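# Put the toy elephant into the toy box

## Task

Pick up the toy elephant and place it inside the child's toy box, where it must stay resting without the robot holding it.

## Robot and tools

Robot: two arms, left_arm and right_arm, each with six revolute joints and a two-finger parallel gripper. The left arm stands on the +y side and the right arm on the -y side; these names do not match image sides. A camera stand is fixed to the floor behind the arms.

Frame: all printed hand positions, orientations and velocities use the scene frame. Its origin is at table-top height, midway between the nominal bases; +x points out over the table, +z points up. Calibrated bases: left_arm at (+0.029, +0.351, 0) m, right_arm at (+0.027, -0.332, 0) m, both turned only slightly about z. end_effector_position (metres) is the point between the finger pads, roughly 1 cm behind the fingertips; end_effector_quat_wxyz is the hand orientation. The fingers point along the gripper's +z axis and close along its y axis. Printed values can be a few centimetres off, more at long reach.

Row layout: every command row is one flat list of 14 numbers covering both arms, even if only one arm should move. Numbers 1-7 belong to left_arm, 8-14 to right_arm. Within each arm the order is: shoulder, elbow, wrist yaw, wrist roll, wrist pitch, waist, then gripper opening. The six joint numbers are absolute target angles in radians (not offsets), matching what Joint positions prints. Stated ranges: shoulder 0.000 to 3.142, elbow 0.000 to 3.142, wrist yaw -1.571 to 1.571, wrist roll -2.094 to 2.094, wrist pitch -1.571 to 1.571, waist -2.618 to 3.054. Real ends may differ by up to 0.059 rad; a target beyond that margin and further out than the current angle is refused, and one past the real end is clipped there (the result may then say "joint sent to its limit"). The opening is an absolute command from -1 (closed) to +1 (fully open, pad gap 0.094 m). To keep an arm or gripper still, resend its current "Joint targets" angles and its current opening; writing 0 for an opening is a real command.

execute_actions(actions, cameras): actions is a list of actions; each action is up to 15 rows, one per 1/30 s step, with the last row repeated if fewer than 15. Each action lasts 0.5 s. Per step, waist, shoulder and elbow targets are kept within 0.339 rad of the measured angle, wrist joints within 2.2; a target that would shift the gripper over 200 mm is scaled back. Far targets therefore need several actions. An empty actions list returns state and all camera images.

move(target, speed, blend, opening_speed, grip_force, blocking, cameras): target is one 14-number row or a list of up to 15 such rows (absolute joint angles plus openings), sharing at most 10 s. All joints travel in step, so the hand follows a curve; there is no collision avoidance. speed is the top rate in rad/s of the joint with the longest way to go (0.01 to 12.57, default 0.5), one value or one per target. blend in rad rounds corners between listed targets; 0 stops at each. opening_speed (0.2 or more, per second on the -1..+1 scale) makes the gripper change gradually. grip_force is newtons per finger pad, 10 to 50, one value or one per arm; it persists, starts at full force, and lower values close slowly. blocking=false returns after about 0.5 s while the move continues; a new move replaces it. The result adds a "move:" line: done, off_target (resting more than 0.035 rad from target), moving, held, fault, and possibly limits=held. Neither done nor off_target tells you about contact.

wait(seconds 0-10): the robot holds its last command; a running move keeps going. stop: brakes the current move. zoom_image(camera, region [x0,y0,x1,y1] pixels, max 504x504): enlarges part of the newest image from cam_high, cam_low, cam_left_wrist or cam_right_wrist (each 896x504). read_manual gives only licence text. finished_scene ends the scene permanently.

Results: Joint positions and Joint velocities list each arm in the row order (rad, rad/s), followed by the pad gap (m). Joint targets shows what the joints are being driven to now. Tool commands shows current gripper commands. grip_measured uses the opening scale; empty it can read up to about 2.5 mm wide, and on a held hard part it reads a little under the part's width. "joint command not followed" means the clearance check altered or withheld targets. Joint torques follow the joint order, include the arm's own weight, and are noisy. Calls with actions also list joint positions at some steps. MOTOR HOT appears at 75 °C; at 90 °C the arm folds and idles for good; at 100 °C it collapses. Holding loads or straining toward unreachable poses heats motors.

Gripping: closing below the first-touch reading raises squeeze by about 1 N per 0.001, then jumps to the force limit. Use opening_speed for fragile or soft things. Release by commanding an opening well above grip_measured.

Cameras: calibration (K, distortion, T_world_to_cam) is given for each; fixed cameras may have shifted slightly, and wrist images can lag during motion.

Avoid: dropping the elephant from height, releasing it while moving, fast impacts with the table, box or fixtures, hard pushes, the two arms touching or one gripper closing on the other's fingers, strain on wrist camera cables, and anything ending up off the table. Loose objects may occasionally get nudged by outside forces.

Each tool is called as name(argument=value, ...) on one line, values as JSON.

## Session

execute_actions(actions=[])

Scene clock: 0.00 s.
left_arm: end_effector_position=(+0.4171, +0.4095, +0.1067) grip_measured=+1.000 end_effector_quat_wxyz=(+0.604, -0.058, +0.793, +0.054) | right_arm: end_effector_position=(+0.4257, -0.3794, +0.1324) grip_measured=+1.000 end_effector_quat_wxyz=(+0.626, +0.121, +0.765, -0.085)
Joint names: [shoulder, elbow, wrist yaw, wrist roll, wrist pitch, waist]
Joint positions: left_arm=[1.531 0.313 -0.025 0.009 0.949 0.113 0.094] | right_arm=[1.517 0.37 0.294 0.083 0.936 -0.003 0.094]
Joint velocities: within noise
Joint torques (N m): no reading
Motor temperatures (°C): left_arm=[21 25 21 23 24 24 21] | right_arm=[23 24 20 22 25 23 22]
Heat: left arm: 25 °C; right arm: 25 °C.
Joint targets: left_arm=[1.528 0.316 -0.025 0.010 0.934 0.113] | right_arm=[1.510 0.376 0.295 0.084 0.936 -0.003]
Tool commands: left_gripper/opening=+1.0 right_gripper/opening=+1.0

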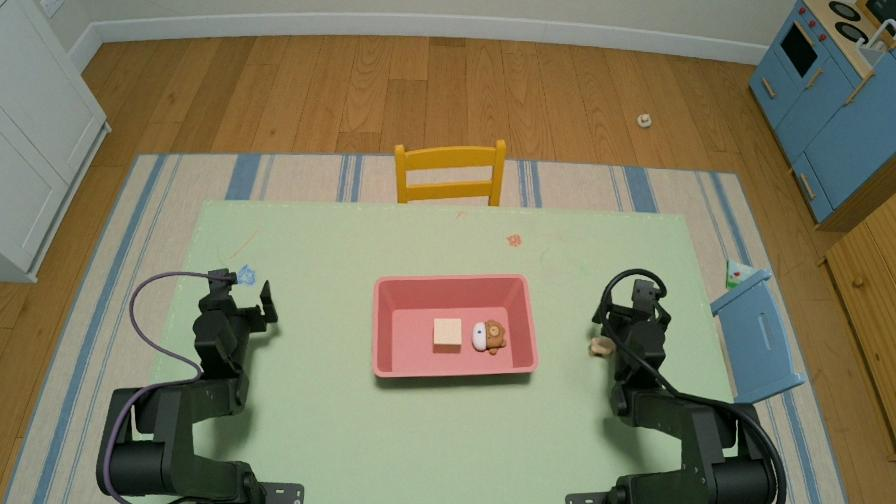

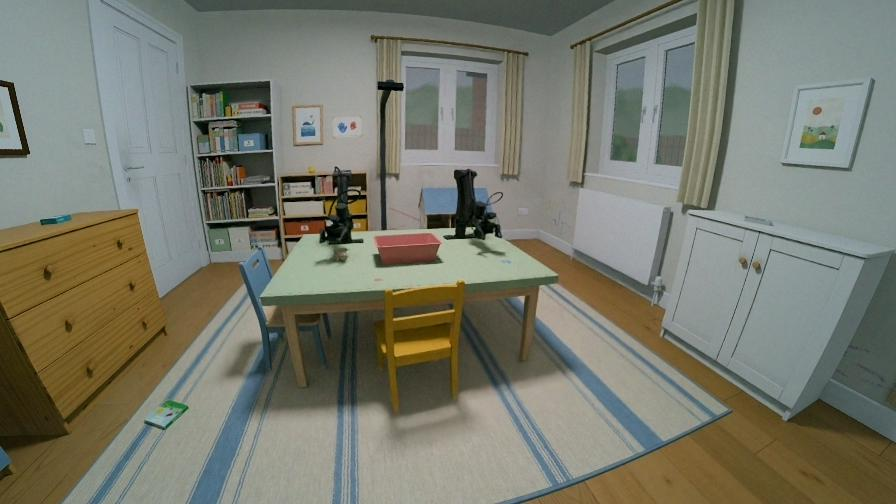

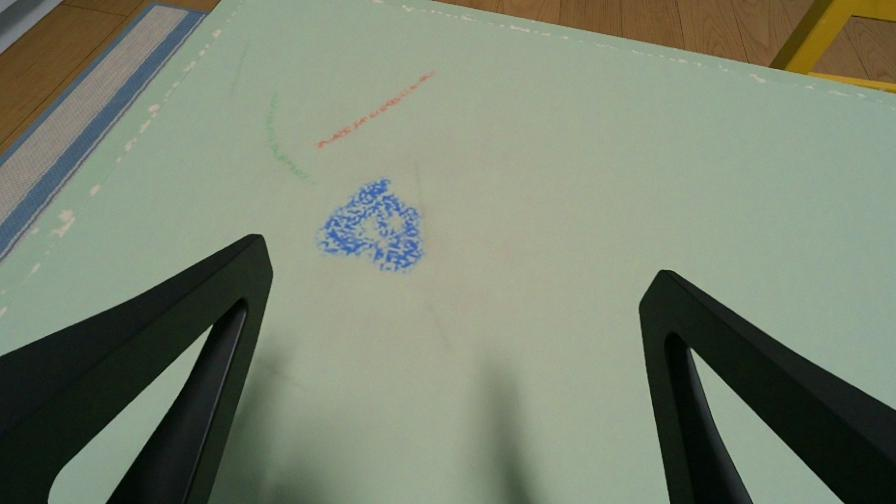

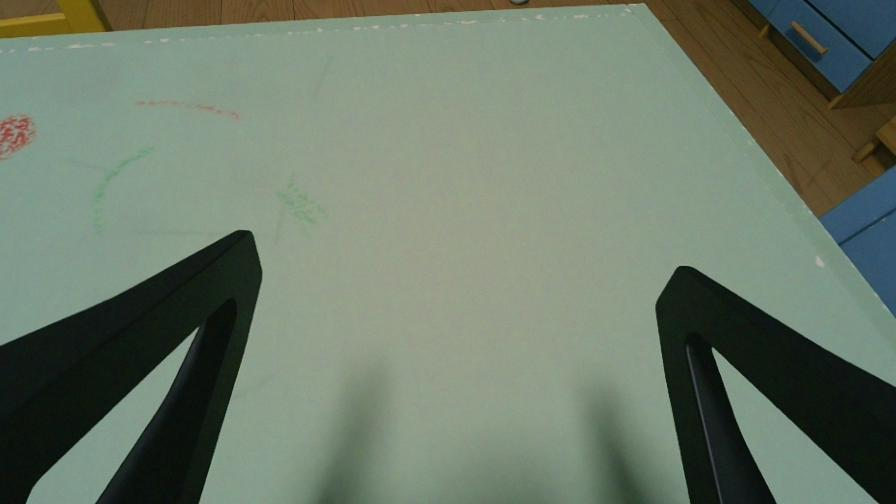

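zoom_image(camera="cam_high", region=[540, 270, 740, 420])

zoom_image(camera="cam_high", region=[360, 260, 550, 390])

zoom_image(camera="cam_low", region=[290, 210, 450, 300])

zoom_image(camera="cam_high", region=[600, 90, 690, 150])

Scaled by 2.520 from the camera's 896x504 image, which has a finer 1280x720 frame.

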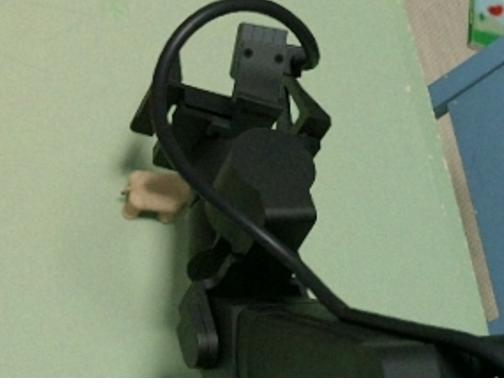

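Scaled by 2.653 from the camera's 896x504 image, which has a finer 1280x720 frame.

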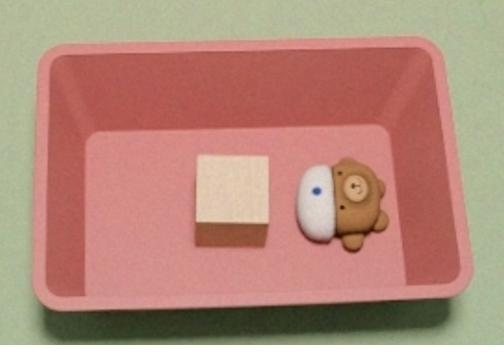

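Scaled by 3.150 from the camera's 896x504 image, which has a finer 1280x720 frame.

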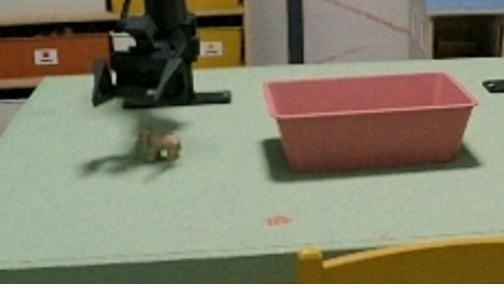

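Scaled by 5.600 from the camera's 896x504 image, which has a finer 1280x720 frame.

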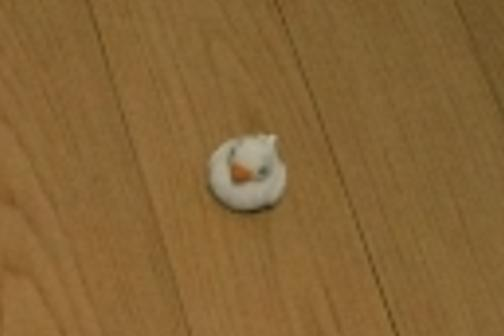

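move(target=[1.528, 0.316, -0.025, 0.010, 0.934, 0.113, 1.0, 1.321, 1.225, 0.0, 0.0, -0.904, 0.02, 1.0], speed=1.2, cameras=["cam_high", "cam_right_wrist"])

Scene clock: 7.40 s.
left_arm: end_effector_position=(+0.4171, +0.4095, +0.1067) grip_measured=+1.000 end_effector_quat_wxyz=(+0.604, -0.058, +0.793, +0.054) | right_arm: end_effector_position=(+0.3690, -0.3290, +0.1847) grip_measured=+1.000 end_effector_quat_wxyz=(+0.272, +0.002, +0.962, -0.003)
Joint names: [shoulder, elbow, wrist yaw, wrist roll, wrist pitch, waist]
Joint positions: left_arm=[1.531 0.313 -0.025 0.009 0.949 0.113 0.094] | right_arm=[1.342 1.192 0.013 0.011 -0.869 0 0.094]
Joint torques (N m): left_arm=[-5.83 6 0.03 0 2.24 0.01] | right_arm=[-6.37 8.03 -0.11 -0.09 1 0.4]
Heat: left arm: 26 °C; right arm: 26 °C.
Joint targets: left_arm=[1.528 0.316 -0.025 0.010 0.934 0.113] | right_arm=[1.322 1.224 0.005 0.002 -0.902 0.006]
move: done
camera_calibration:
cam_right_wrist: T_world_to_cam=[[0.0898986, -0.995069, 0.0419121, -0.363147], [-0.974651, -0.0792413, 0.209227, 0.302586], [-0.204874, -0.059659, -0.976968, 0.333269], [0, 0, 0, 1]] pos_world=[0.395841, -0.317497, 0.277505]
Images, in order (width x height): cam_high 896x504, cam_right_wrist 896x504.

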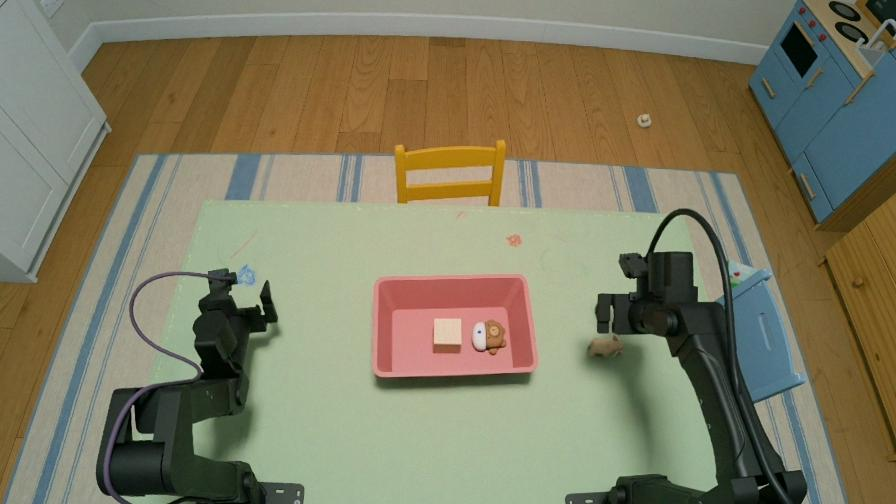

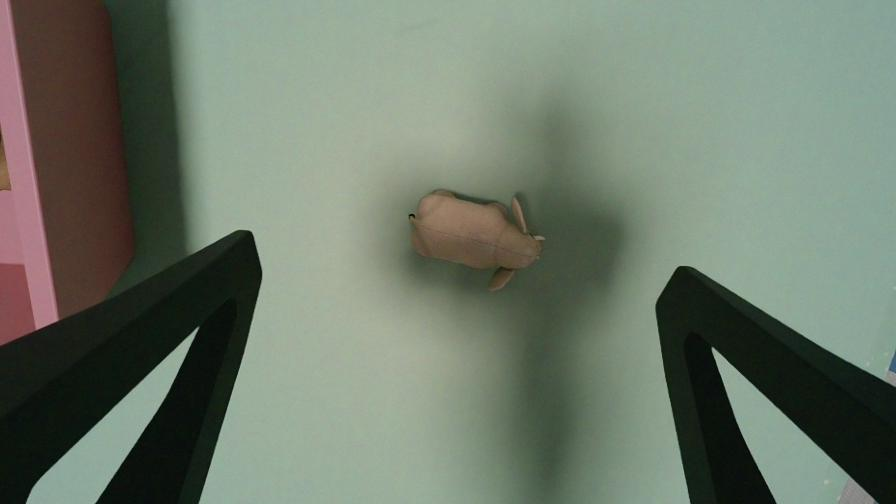

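move(target=[1.528, 0.316, -0.025, 0.010, 0.934, 0.113, 1.0, 1.75, 1.572, 0.0, 1.636, -1.355, -0.015, 1.0], speed=1.3, cameras=["cam_low", "cam_right_wrist", "cam_high"])

Scene clock: 14.43 s.
left_arm: end_effector_position=(+0.4171, +0.4095, +0.1067) grip_measured=+1.000 end_effector_quat_wxyz=(+0.604, -0.058, +0.793, +0.054) | right_arm: end_effector_position=(+0.3522, -0.3264, +0.1401) grip_measured=+1.000 end_effector_quat_wxyz=(+0.014, +0.721, +0.693, +0.016)
Joint names: [shoulder, elbow, wrist yaw, wrist roll, wrist pitch, waist]
Joint positions: left_arm=[1.531 0.313 -0.025 0.009 0.949 0.113 0.094] | right_arm=[1.735 1.54 -0.002 1.622 -1.333 0 0.094]
Joint torques (N m): left_arm=[-5.83 5.93 0.02 0 2.22 -0.02] | right_arm=[-6.58 7.43 -0.06 0.11 0.33 -0.55]
Heat: left arm: 26 °C; right arm: 26 °C.
Joint targets: left_arm=[1.528 0.316 -0.025 0.010 0.934 0.113] | right_arm=[1.750 1.572 -0.005 1.634 -1.355 -0.005]
move: done
camera_calibration:
cam_right_wrist: T_world_to_cam=[[-0.996268, -0.0603934, -0.0616648, 0.345054], [-0.0862585, 0.722005, 0.68649, 0.177484], [0.00306287, 0.689247, -0.72452, 0.422251], [0, 0, 0, 1]] pos_world=[0.357783, -0.39834, 0.205366]
Images, in order (width x height): cam_high 896x504, cam_low 896x504, cam_right_wrist 896x504.

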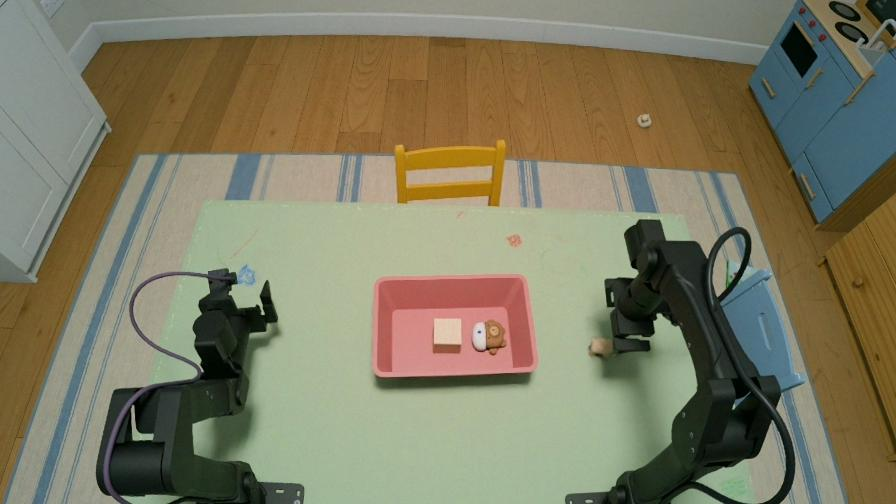

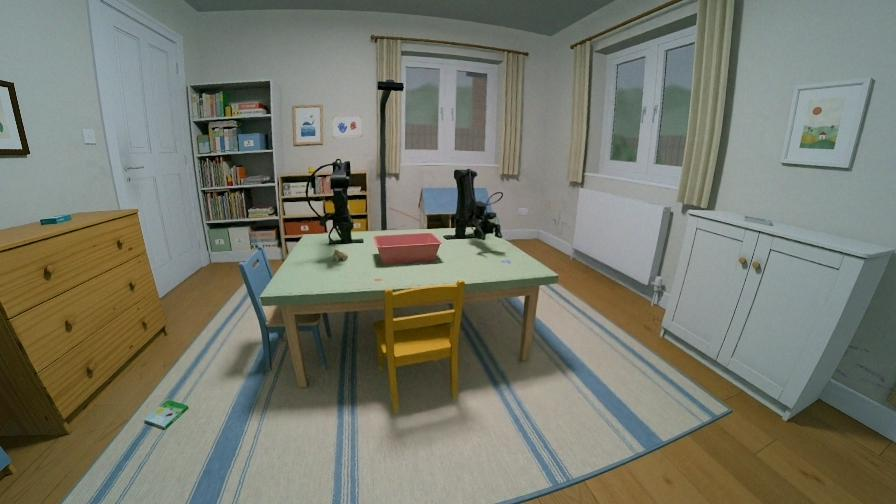

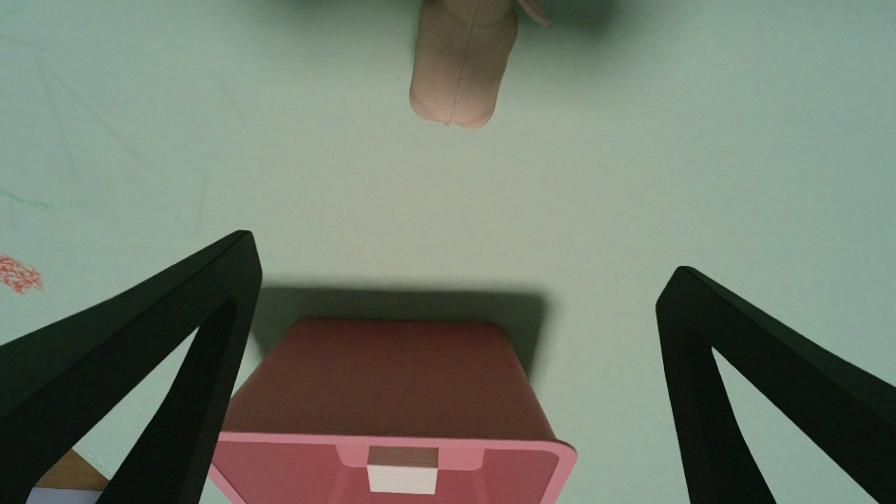

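move(target=[1.528, 0.316, -0.025, 0.010, 0.934, 0.113, 1.0, 1.853, 1.253, 0.0, 1.64, -0.956, -0.032, 1.0], speed=0.6, cameras=["cam_low", "cam_right_wrist", "cam_high"])

zoom_image(camera="cam_low", region=[290, 210, 450, 300])

Scene clock: 18.53 s.
left_arm: end_effector_position=(+0.4171, +0.4095, +0.1067) grip_measured=+1.000 end_effector_quat_wxyz=(+0.604, -0.058, +0.793, +0.054) | right_arm: end_effector_position=(+0.3623, -0.3340, +0.0394) grip_measured=+1.000 end_effector_quat_wxyz=(+0.009, +0.731, +0.682, +0.011)
Joint names: [shoulder, elbow, wrist yaw, wrist roll, wrist pitch, waist]
Joint positions: left_arm=[1.531 0.313 -0.025 0.009 0.949 0.113 0.094] | right_arm=[1.842 1.267 -0.002 1.628 -0.968 -0.023 0.094]
Joint torques (N m): left_arm=[-5.91 5.85 0.03 0.01 2.23 -0.02] | right_arm=[-7.53 3.84 0.01 0.12 0.59 -0.46]
Heat: left arm: 27 °C; right arm: 27 °C.
Joint targets: left_arm=[1.528 0.316 -0.025 0.010 0.934 0.113] | right_arm=[1.854 1.254 0.000 1.640 -0.956 -0.028]
move: done
camera_calibration:
cam_right_wrist: T_world_to_cam=[[-0.998432, -0.0313441, -0.046373, 0.358268], [-0.0546682, 0.723889, 0.687747, 0.242112], [0.0120121, 0.689204, -0.724467, 0.351349], [0, 0, 0, 1]] pos_world=[0.366722, -0.406184, 0.104643]
Images, in order (width x height): cam_high 896x504, cam_low 896x504, cam_right_wrist 896x504.

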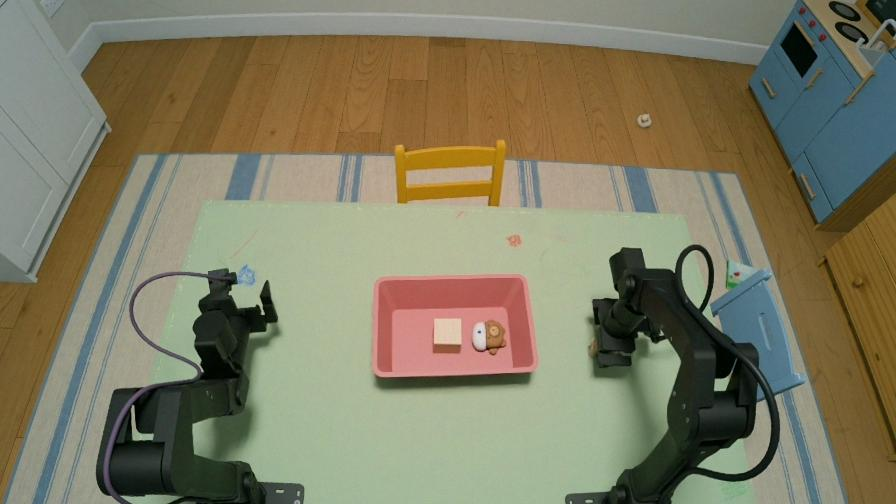

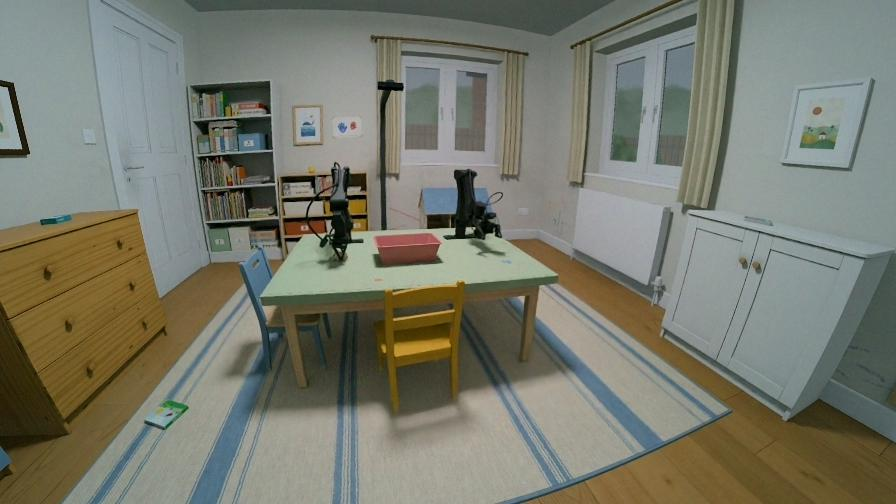

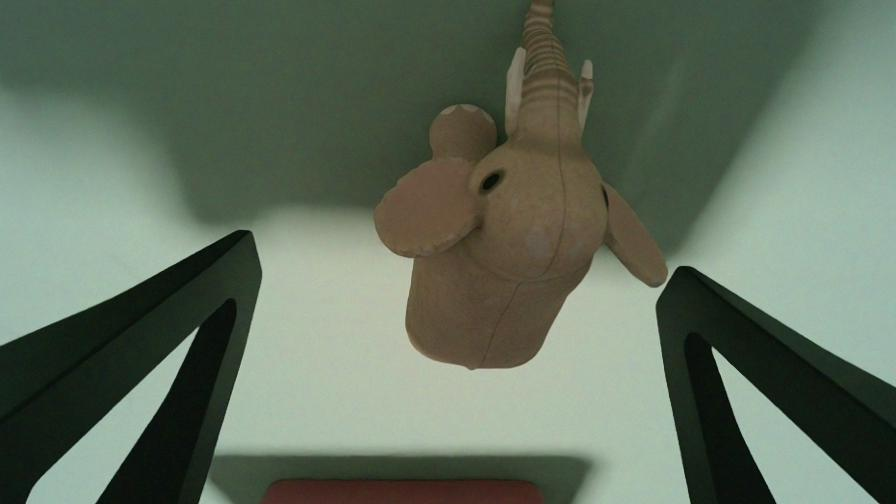

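Scaled by 3.150 from the camera's 896x504 image, which has a finer 1280x720 frame.

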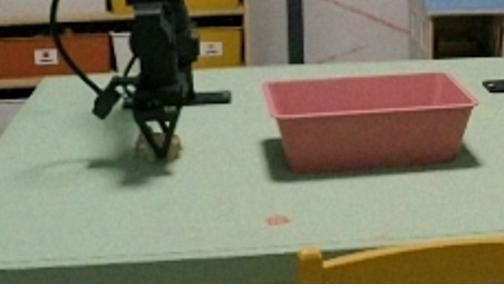

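move(target=[[1.528, 0.316, -0.025, 0.010, 0.934, 0.113, 1.0, 1.838, 1.204, 0.0, 1.69, -0.92, 0.01, 1.0], [1.528, 0.316, -0.025, 0.010, 0.934, 0.113, 1.0, 1.838, 1.204, 0.0, 1.69, -0.92, 0.01, -0.8]], speed=0.3, grip_force=[50, 30], cameras=["cam_right_wrist", "cam_low"])

Scene clock: 24.57 s.
left_arm: end_effector_position=(+0.4171, +0.4095, +0.1067) grip_measured=+1.000 end_effector_quat_wxyz=(+0.604, -0.058, +0.793, +0.054) | right_arm: end_effector_position=(+0.3568, -0.3243, +0.0282) grip_measured=-0.312 end_effector_quat_wxyz=(+0.007, +0.738, +0.675, +0.009)
Joint names: [shoulder, elbow, wrist yaw, wrist roll, wrist pitch, waist]
Joint positions: left_arm=[1.531 0.313 -0.025 0.009 0.949 0.113 0.094] | right_arm=[1.842 1.219 -0.002 1.678 -0.925 0.006 0.032]
Joint torques (N m): left_arm=[-5.86 5.91 0.04 -0.01 2.24 -0.09] | right_arm=[-8.53 3.56 0 0.11 0.54 0.34]
Heat: left arm: 27 °C; right arm: 26 °C.
Joint targets: left_arm=[1.528 0.316 -0.025 0.010 0.934 0.113] | right_arm=[1.838 1.204 0.000 1.691 -0.920 0.011]
grip_force (N): 50, 30
move: done
camera_calibration:
cam_right_wrist: T_world_to_cam=[[-0.999083, -0.00991039, -0.0416458, 0.359675], [-0.0358966, 0.723993, 0.688873, 0.235843], [0.0233242, 0.689736, -0.723685, 0.332637], [0, 0, 0, 1]] pos_world=[0.360052, -0.396617, 0.0932375]
Images, in order (width x height): cam_low 896x504, cam_right_wrist 896x504.

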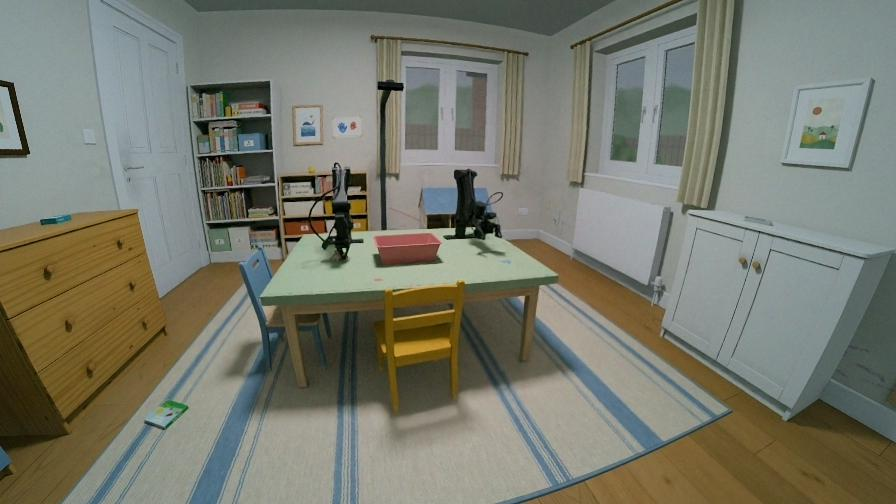

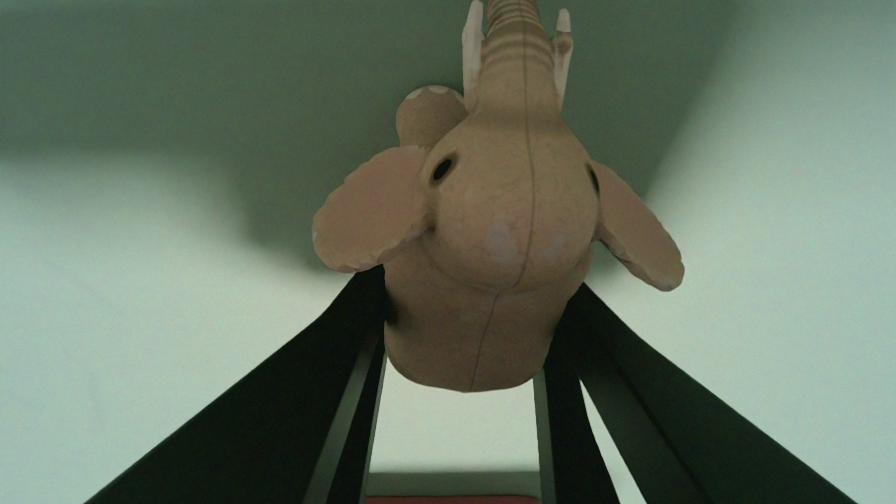

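move(target=[[1.528, 0.316, -0.025, 0.010, 0.934, 0.113, 1.0, 1.638, 1.535, 0.0, 1.69, -1.298, 0.03, -0.8], [1.528, 0.316, -0.025, 0.010, 0.934, 0.113, 1.0, 2.137, 2.16, 0.0, 1.69, -1.22, 0.905, -0.8]], speed=[0.6, 0.9], blend=[0.12, 0], cameras=["cam_right_wrist", "cam_low", "cam_high"])

Scene clock: 27.97 s.
left_arm: end_effector_position=(+0.4171, +0.4095, +0.1067) grip_measured=+1.000 end_effector_quat_wxyz=(+0.604, -0.058, +0.793, +0.054) | right_arm: end_effector_position=(+0.3263, +0.0528, +0.1676) grip_measured=-0.313 end_effector_quat_wxyz=(+0.041, +0.378, +0.910, +0.165)
Joint names: [shoulder, elbow, wrist yaw, wrist roll, wrist pitch, waist]
Joint positions: left_arm=[1.531 0.313 -0.025 0.009 0.949 0.113 0.094] | right_arm=[2.123 2.124 -0.01 1.692 -1.23 0.891 0.032]
Joint torques (N m): left_arm=[-5.81 5.93 0.03 0.01 2.21 -0.01] | right_arm=[-10.24 7.92 0.08 0.08 1.08 0.03]
Heat: left arm: 27 °C; right arm: 26 °C.
Joint targets: left_arm=[1.528 0.316 -0.025 0.010 0.934 0.113] | right_arm=[2.138 2.160 0.000 1.701 -1.219 0.892]
grip_force (N): 50, 30
move: off_target (right_arm); right_arm: the elbow is farthest, 0.036 rad from its target
camera_calibration:
cam_right_wrist: T_world_to_cam=[[-0.596543, -0.72094, -0.352679, 0.296961], [-0.707355, 0.264665, 0.65544, 0.114622], [-0.379191, 0.640467, -0.667844, 0.298668], [0, 0, 0, 1]] pos_world=[0.37148, -0.00753216, 0.229068]
Images, in order (width x height): cam_high 896x504, cam_low 896x504, cam_right_wrist 896x504.

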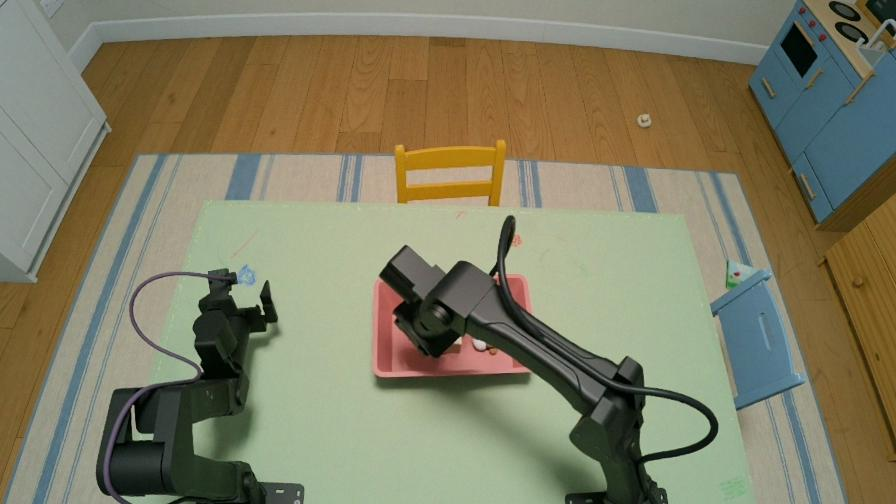

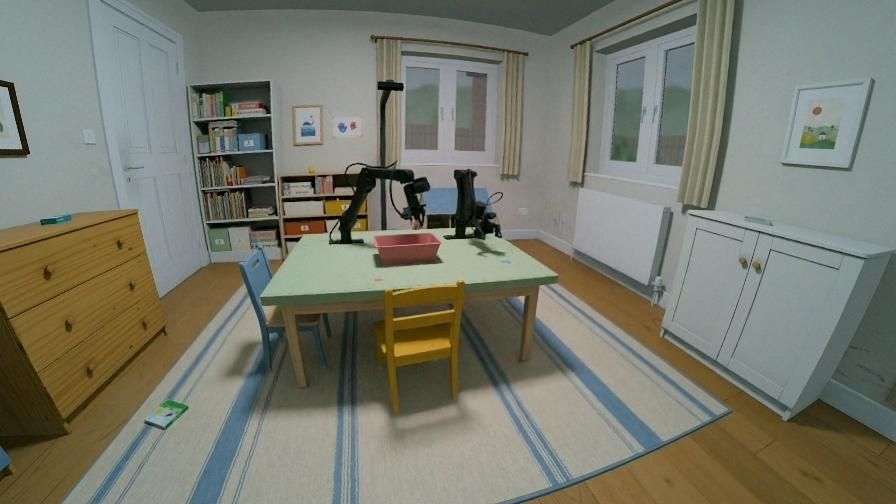

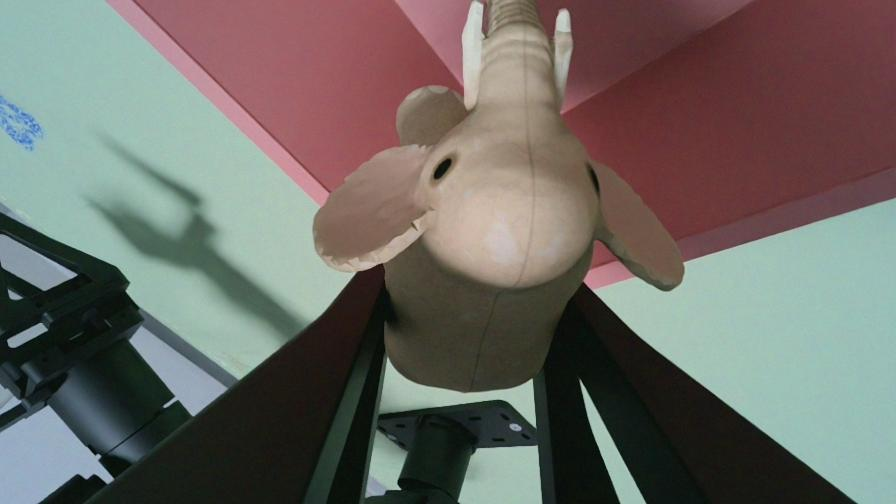

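move(target=[[1.528, 0.316, -0.025, 0.010, 0.934, 0.113, 1.0, 2.362, 2.29, 0.0, 1.69, -1.25, 0.916, -0.8], [1.528, 0.316, -0.025, 0.010, 0.934, 0.113, 1.0, 2.476, 2.278, 0.0, 1.69, -1.213, 0.916, -0.8]], speed=[0.4, 0.25], blend=[0.05, 0], cameras=["cam_right_wrist", "cam_low", "cam_high"])

zoom_image(camera="cam_high", region=[350, 230, 560, 400])

Scene clock: 31.13 s.
left_arm: end_effector_position=(+0.4171, +0.4095, +0.1067) grip_measured=+1.000 end_effector_quat_wxyz=(+0.604, -0.058, +0.793, +0.054) | right_arm: end_effector_position=(+0.3326, +0.0771, +0.0443) grip_measured=-0.313 end_effector_quat_wxyz=(+0.013, +0.369, +0.927, +0.066)
Joint names: [shoulder, elbow, wrist yaw, wrist roll, wrist pitch, waist]
Joint positions: left_arm=[1.531 0.313 -0.025 0.009 0.949 0.113 0.094] | right_arm=[2.459 2.249 -0.01 1.681 -1.225 0.911 0.032]
Joint torques (N m): left_arm=[-5.87 5.97 0.03 0 2.21 -0.01] | right_arm=[-12.22 7.27 0.1 -0.03 0.78 0.39]
Heat: left arm: 27 °C; right arm: 27 °C.
Joint targets: left_arm=[1.528 0.316 -0.025 0.010 0.934 0.113] | right_arm=[2.476 2.277 0.000 1.679 -1.213 0.917]
grip_force (N): 50, 30
move: done
camera_calibration:
cam_right_wrist: T_world_to_cam=[[-0.605278, -0.781189, -0.152912, 0.273512], [-0.6328, 0.355673, 0.687794, 0.160148], [-0.482911, 0.513069, -0.709618, 0.249365], [0, 0, 0, 1]] pos_world=[0.387314, 0.0287628, 0.108628]
Images, in order (width x height): cam_high 896x504, cam_low 896x504, cam_right_wrist 896x504.

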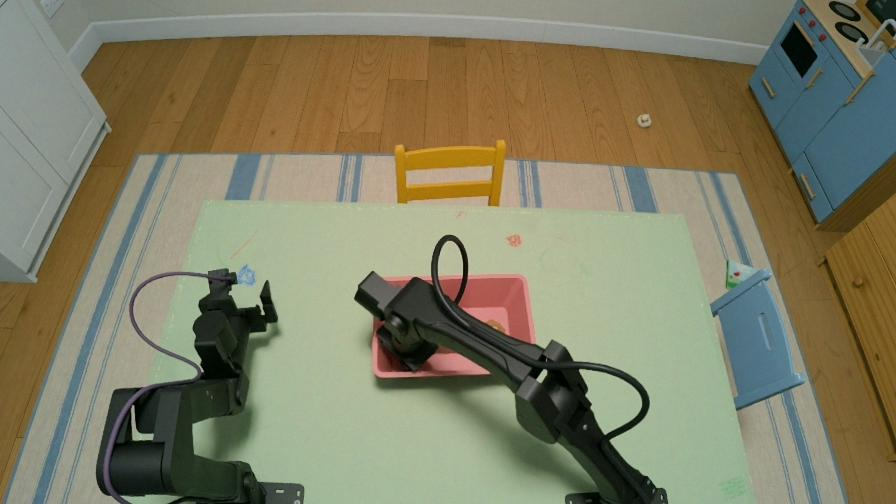

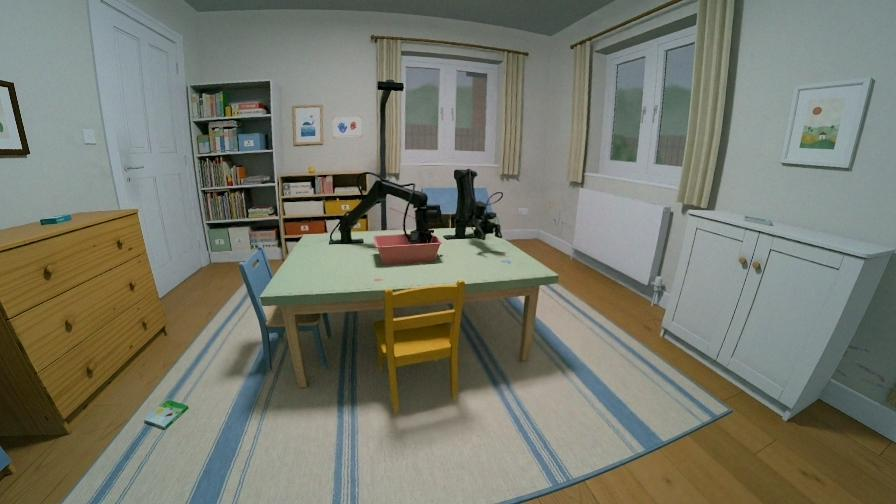

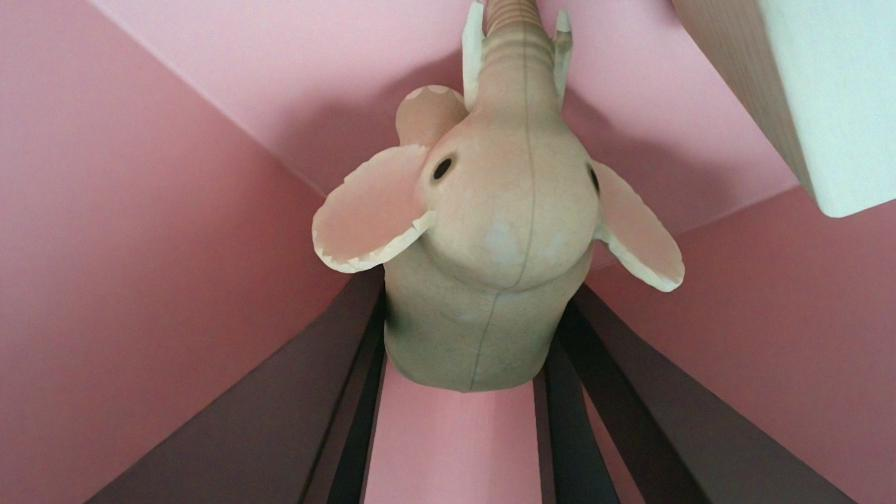

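Scaled by 2.400 from the camera's 896x504 image, which has a finer 1280x720 frame.

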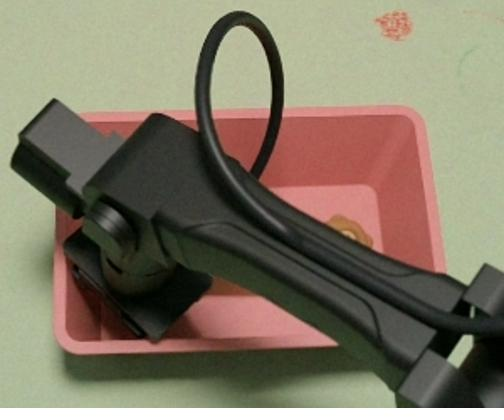

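move(target=[[1.528, 0.316, -0.025, 0.010, 0.934, 0.113, 1.0, 2.496, 2.278, 0.0, 1.69, -1.213, 0.916, -0.8], [1.528, 0.316, -0.025, 0.010, 0.934, 0.113, 1.0, 2.496, 2.278, 0.0, 1.69, -1.213, 0.916, 0.05]], speed=0.1, opening_speed=0.8, cameras=["cam_right_wrist", "cam_high"])

Scene clock: 33.67 s.
left_arm: end_effector_position=(+0.4171, +0.4095, +0.1067) grip_measured=+1.000 end_effector_quat_wxyz=(+0.604, -0.058, +0.793, +0.054) | right_arm: end_effector_position=(+0.3370, +0.0754, +0.0390) grip_measured=+0.048 end_effector_quat_wxyz=(+0.021, +0.371, +0.926, +0.063)
Joint names: [shoulder, elbow, wrist yaw, wrist roll, wrist pitch, waist]
Joint positions: left_arm=[1.531 0.313 -0.025 0.009 0.949 0.113 0.094] | right_arm=[2.471 2.25 0.007 1.681 -1.218 0.908 0.049]
Joint torques (N m): left_arm=[-5.82 5.91 0.02 0.02 2.24 -0.06] | right_arm=[-11.73 7.34 0.02 0.07 0.71 0.27]
Heat: left arm: 27 °C; right arm: 27 °C.
Joint targets: left_arm=[1.528 0.316 -0.025 0.010 0.934 0.113] | right_arm=[2.496 2.280 0.010 1.690 -1.213 0.913]
grip_force (N): 50, 30
move: done
camera_calibration:
cam_right_wrist: T_world_to_cam=[[-0.607686, -0.779872, -0.150054, 0.274615], [-0.638715, 0.367639, 0.675933, 0.168797], [-0.471975, 0.506597, -0.721525, 0.24585], [0, 0, 0, 1]] pos_world=[0.390728, 0.0275614, 0.104499]
Images, in order (width x height): cam_high 896x504, cam_right_wrist 896x504.

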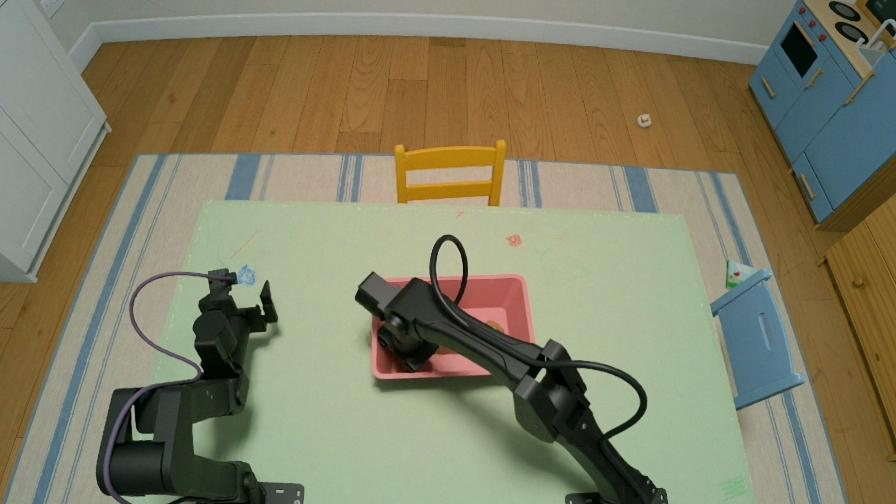

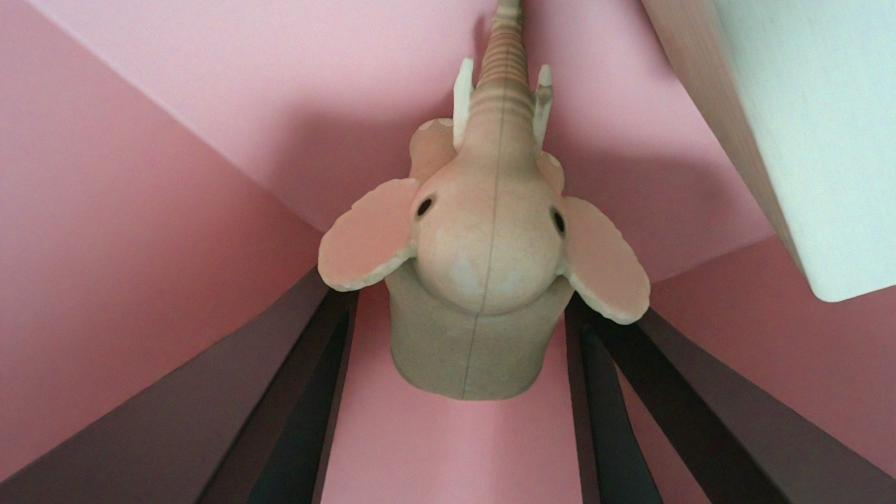

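move(target=[[1.528, 0.316, -0.025, 0.010, 0.934, 0.113, 1.0, 2.36, 2.29, 0.0, 1.69, -1.235, 0.916, 0.05], [1.528, 0.316, -0.025, 0.010, 0.934, 0.113, 1.0, 2.12, 2.15, 0.0, 1.69, -1.22, 0.85, 0.05]], speed=[0.25, 0.7], blend=[0.05, 0], cameras=["cam_right_wrist", "cam_high"])

Scene clock: 35.50 s.
left_arm: end_effector_position=(+0.4171, +0.4095, +0.1067) grip_measured=+1.000 end_effector_quat_wxyz=(+0.604, -0.058, +0.793, +0.054) | right_arm: end_effector_position=(+0.3486, +0.0478, +0.1796) grip_measured=+0.048 end_effector_quat_wxyz=(+0.052, +0.395, +0.898, +0.187)
Joint names: [shoulder, elbow, wrist yaw, wrist roll, wrist pitch, waist]
Joint positions: left_arm=[1.531 0.313 -0.025 0.009 0.949 0.113 0.094] | right_arm=[2.129 2.166 -0.01 1.692 -1.218 0.85 0.049]
Joint torques (N m): left_arm=[-5.86 5.94 0.05 0.01 2.24 -0.05] | right_arm=[-12 4.12 -0.03 0.08 1.05 0.32]
Heat: left arm: 27 °C; right arm: 27 °C.
Joint targets: left_arm=[1.528 0.316 -0.025 0.010 0.934 0.113] | right_arm=[2.120 2.150 -0.010 1.700 -1.220 0.854]
grip_force (N): 50, 30
move: done
camera_calibration:
cam_right_wrist: T_world_to_cam=[[-0.614273, -0.68209, -0.396764, 0.323137], [-0.71592, 0.270281, 0.643744, 0.128695], [-0.331854, 0.679486, -0.654349, 0.297521], [0, 0, 0, 1]] pos_world=[0.389364, -0.0165365, 0.240045]
Images, in order (width x height): cam_high 896x504, cam_right_wrist 896x504.

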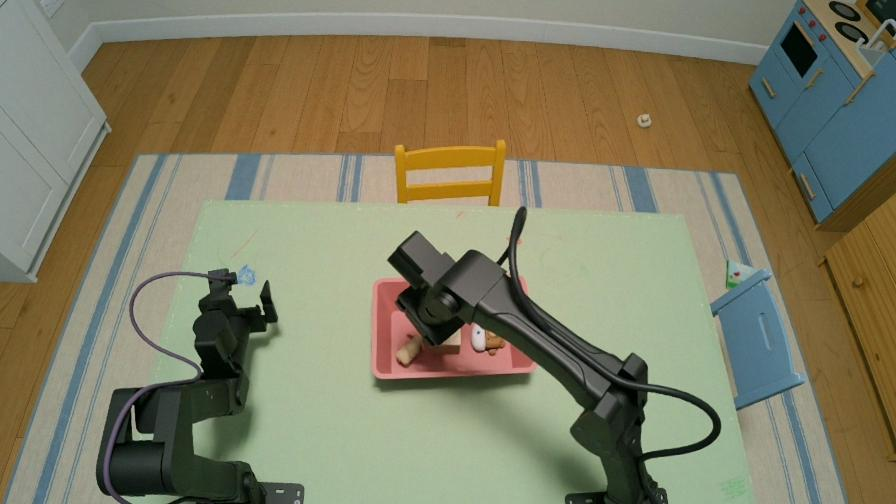

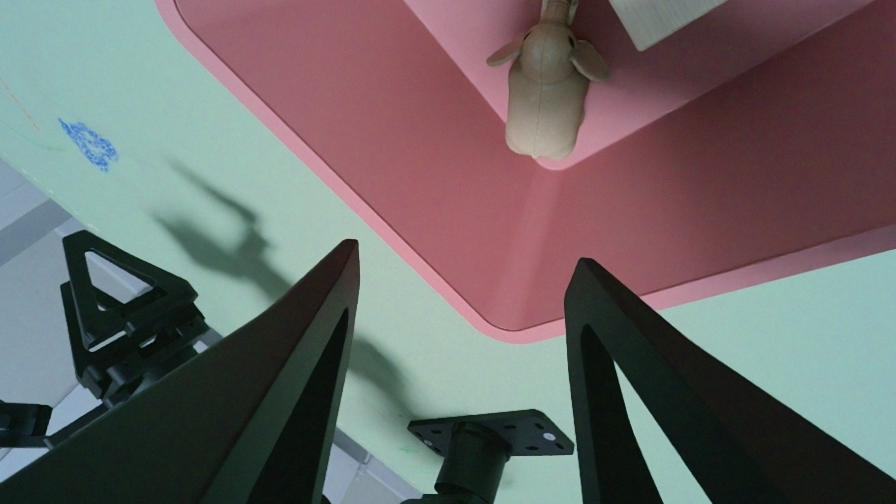

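The elephant is standing in the toy box and the gripper is clear of it.

finished_scene()

The scene is finished: the task was done.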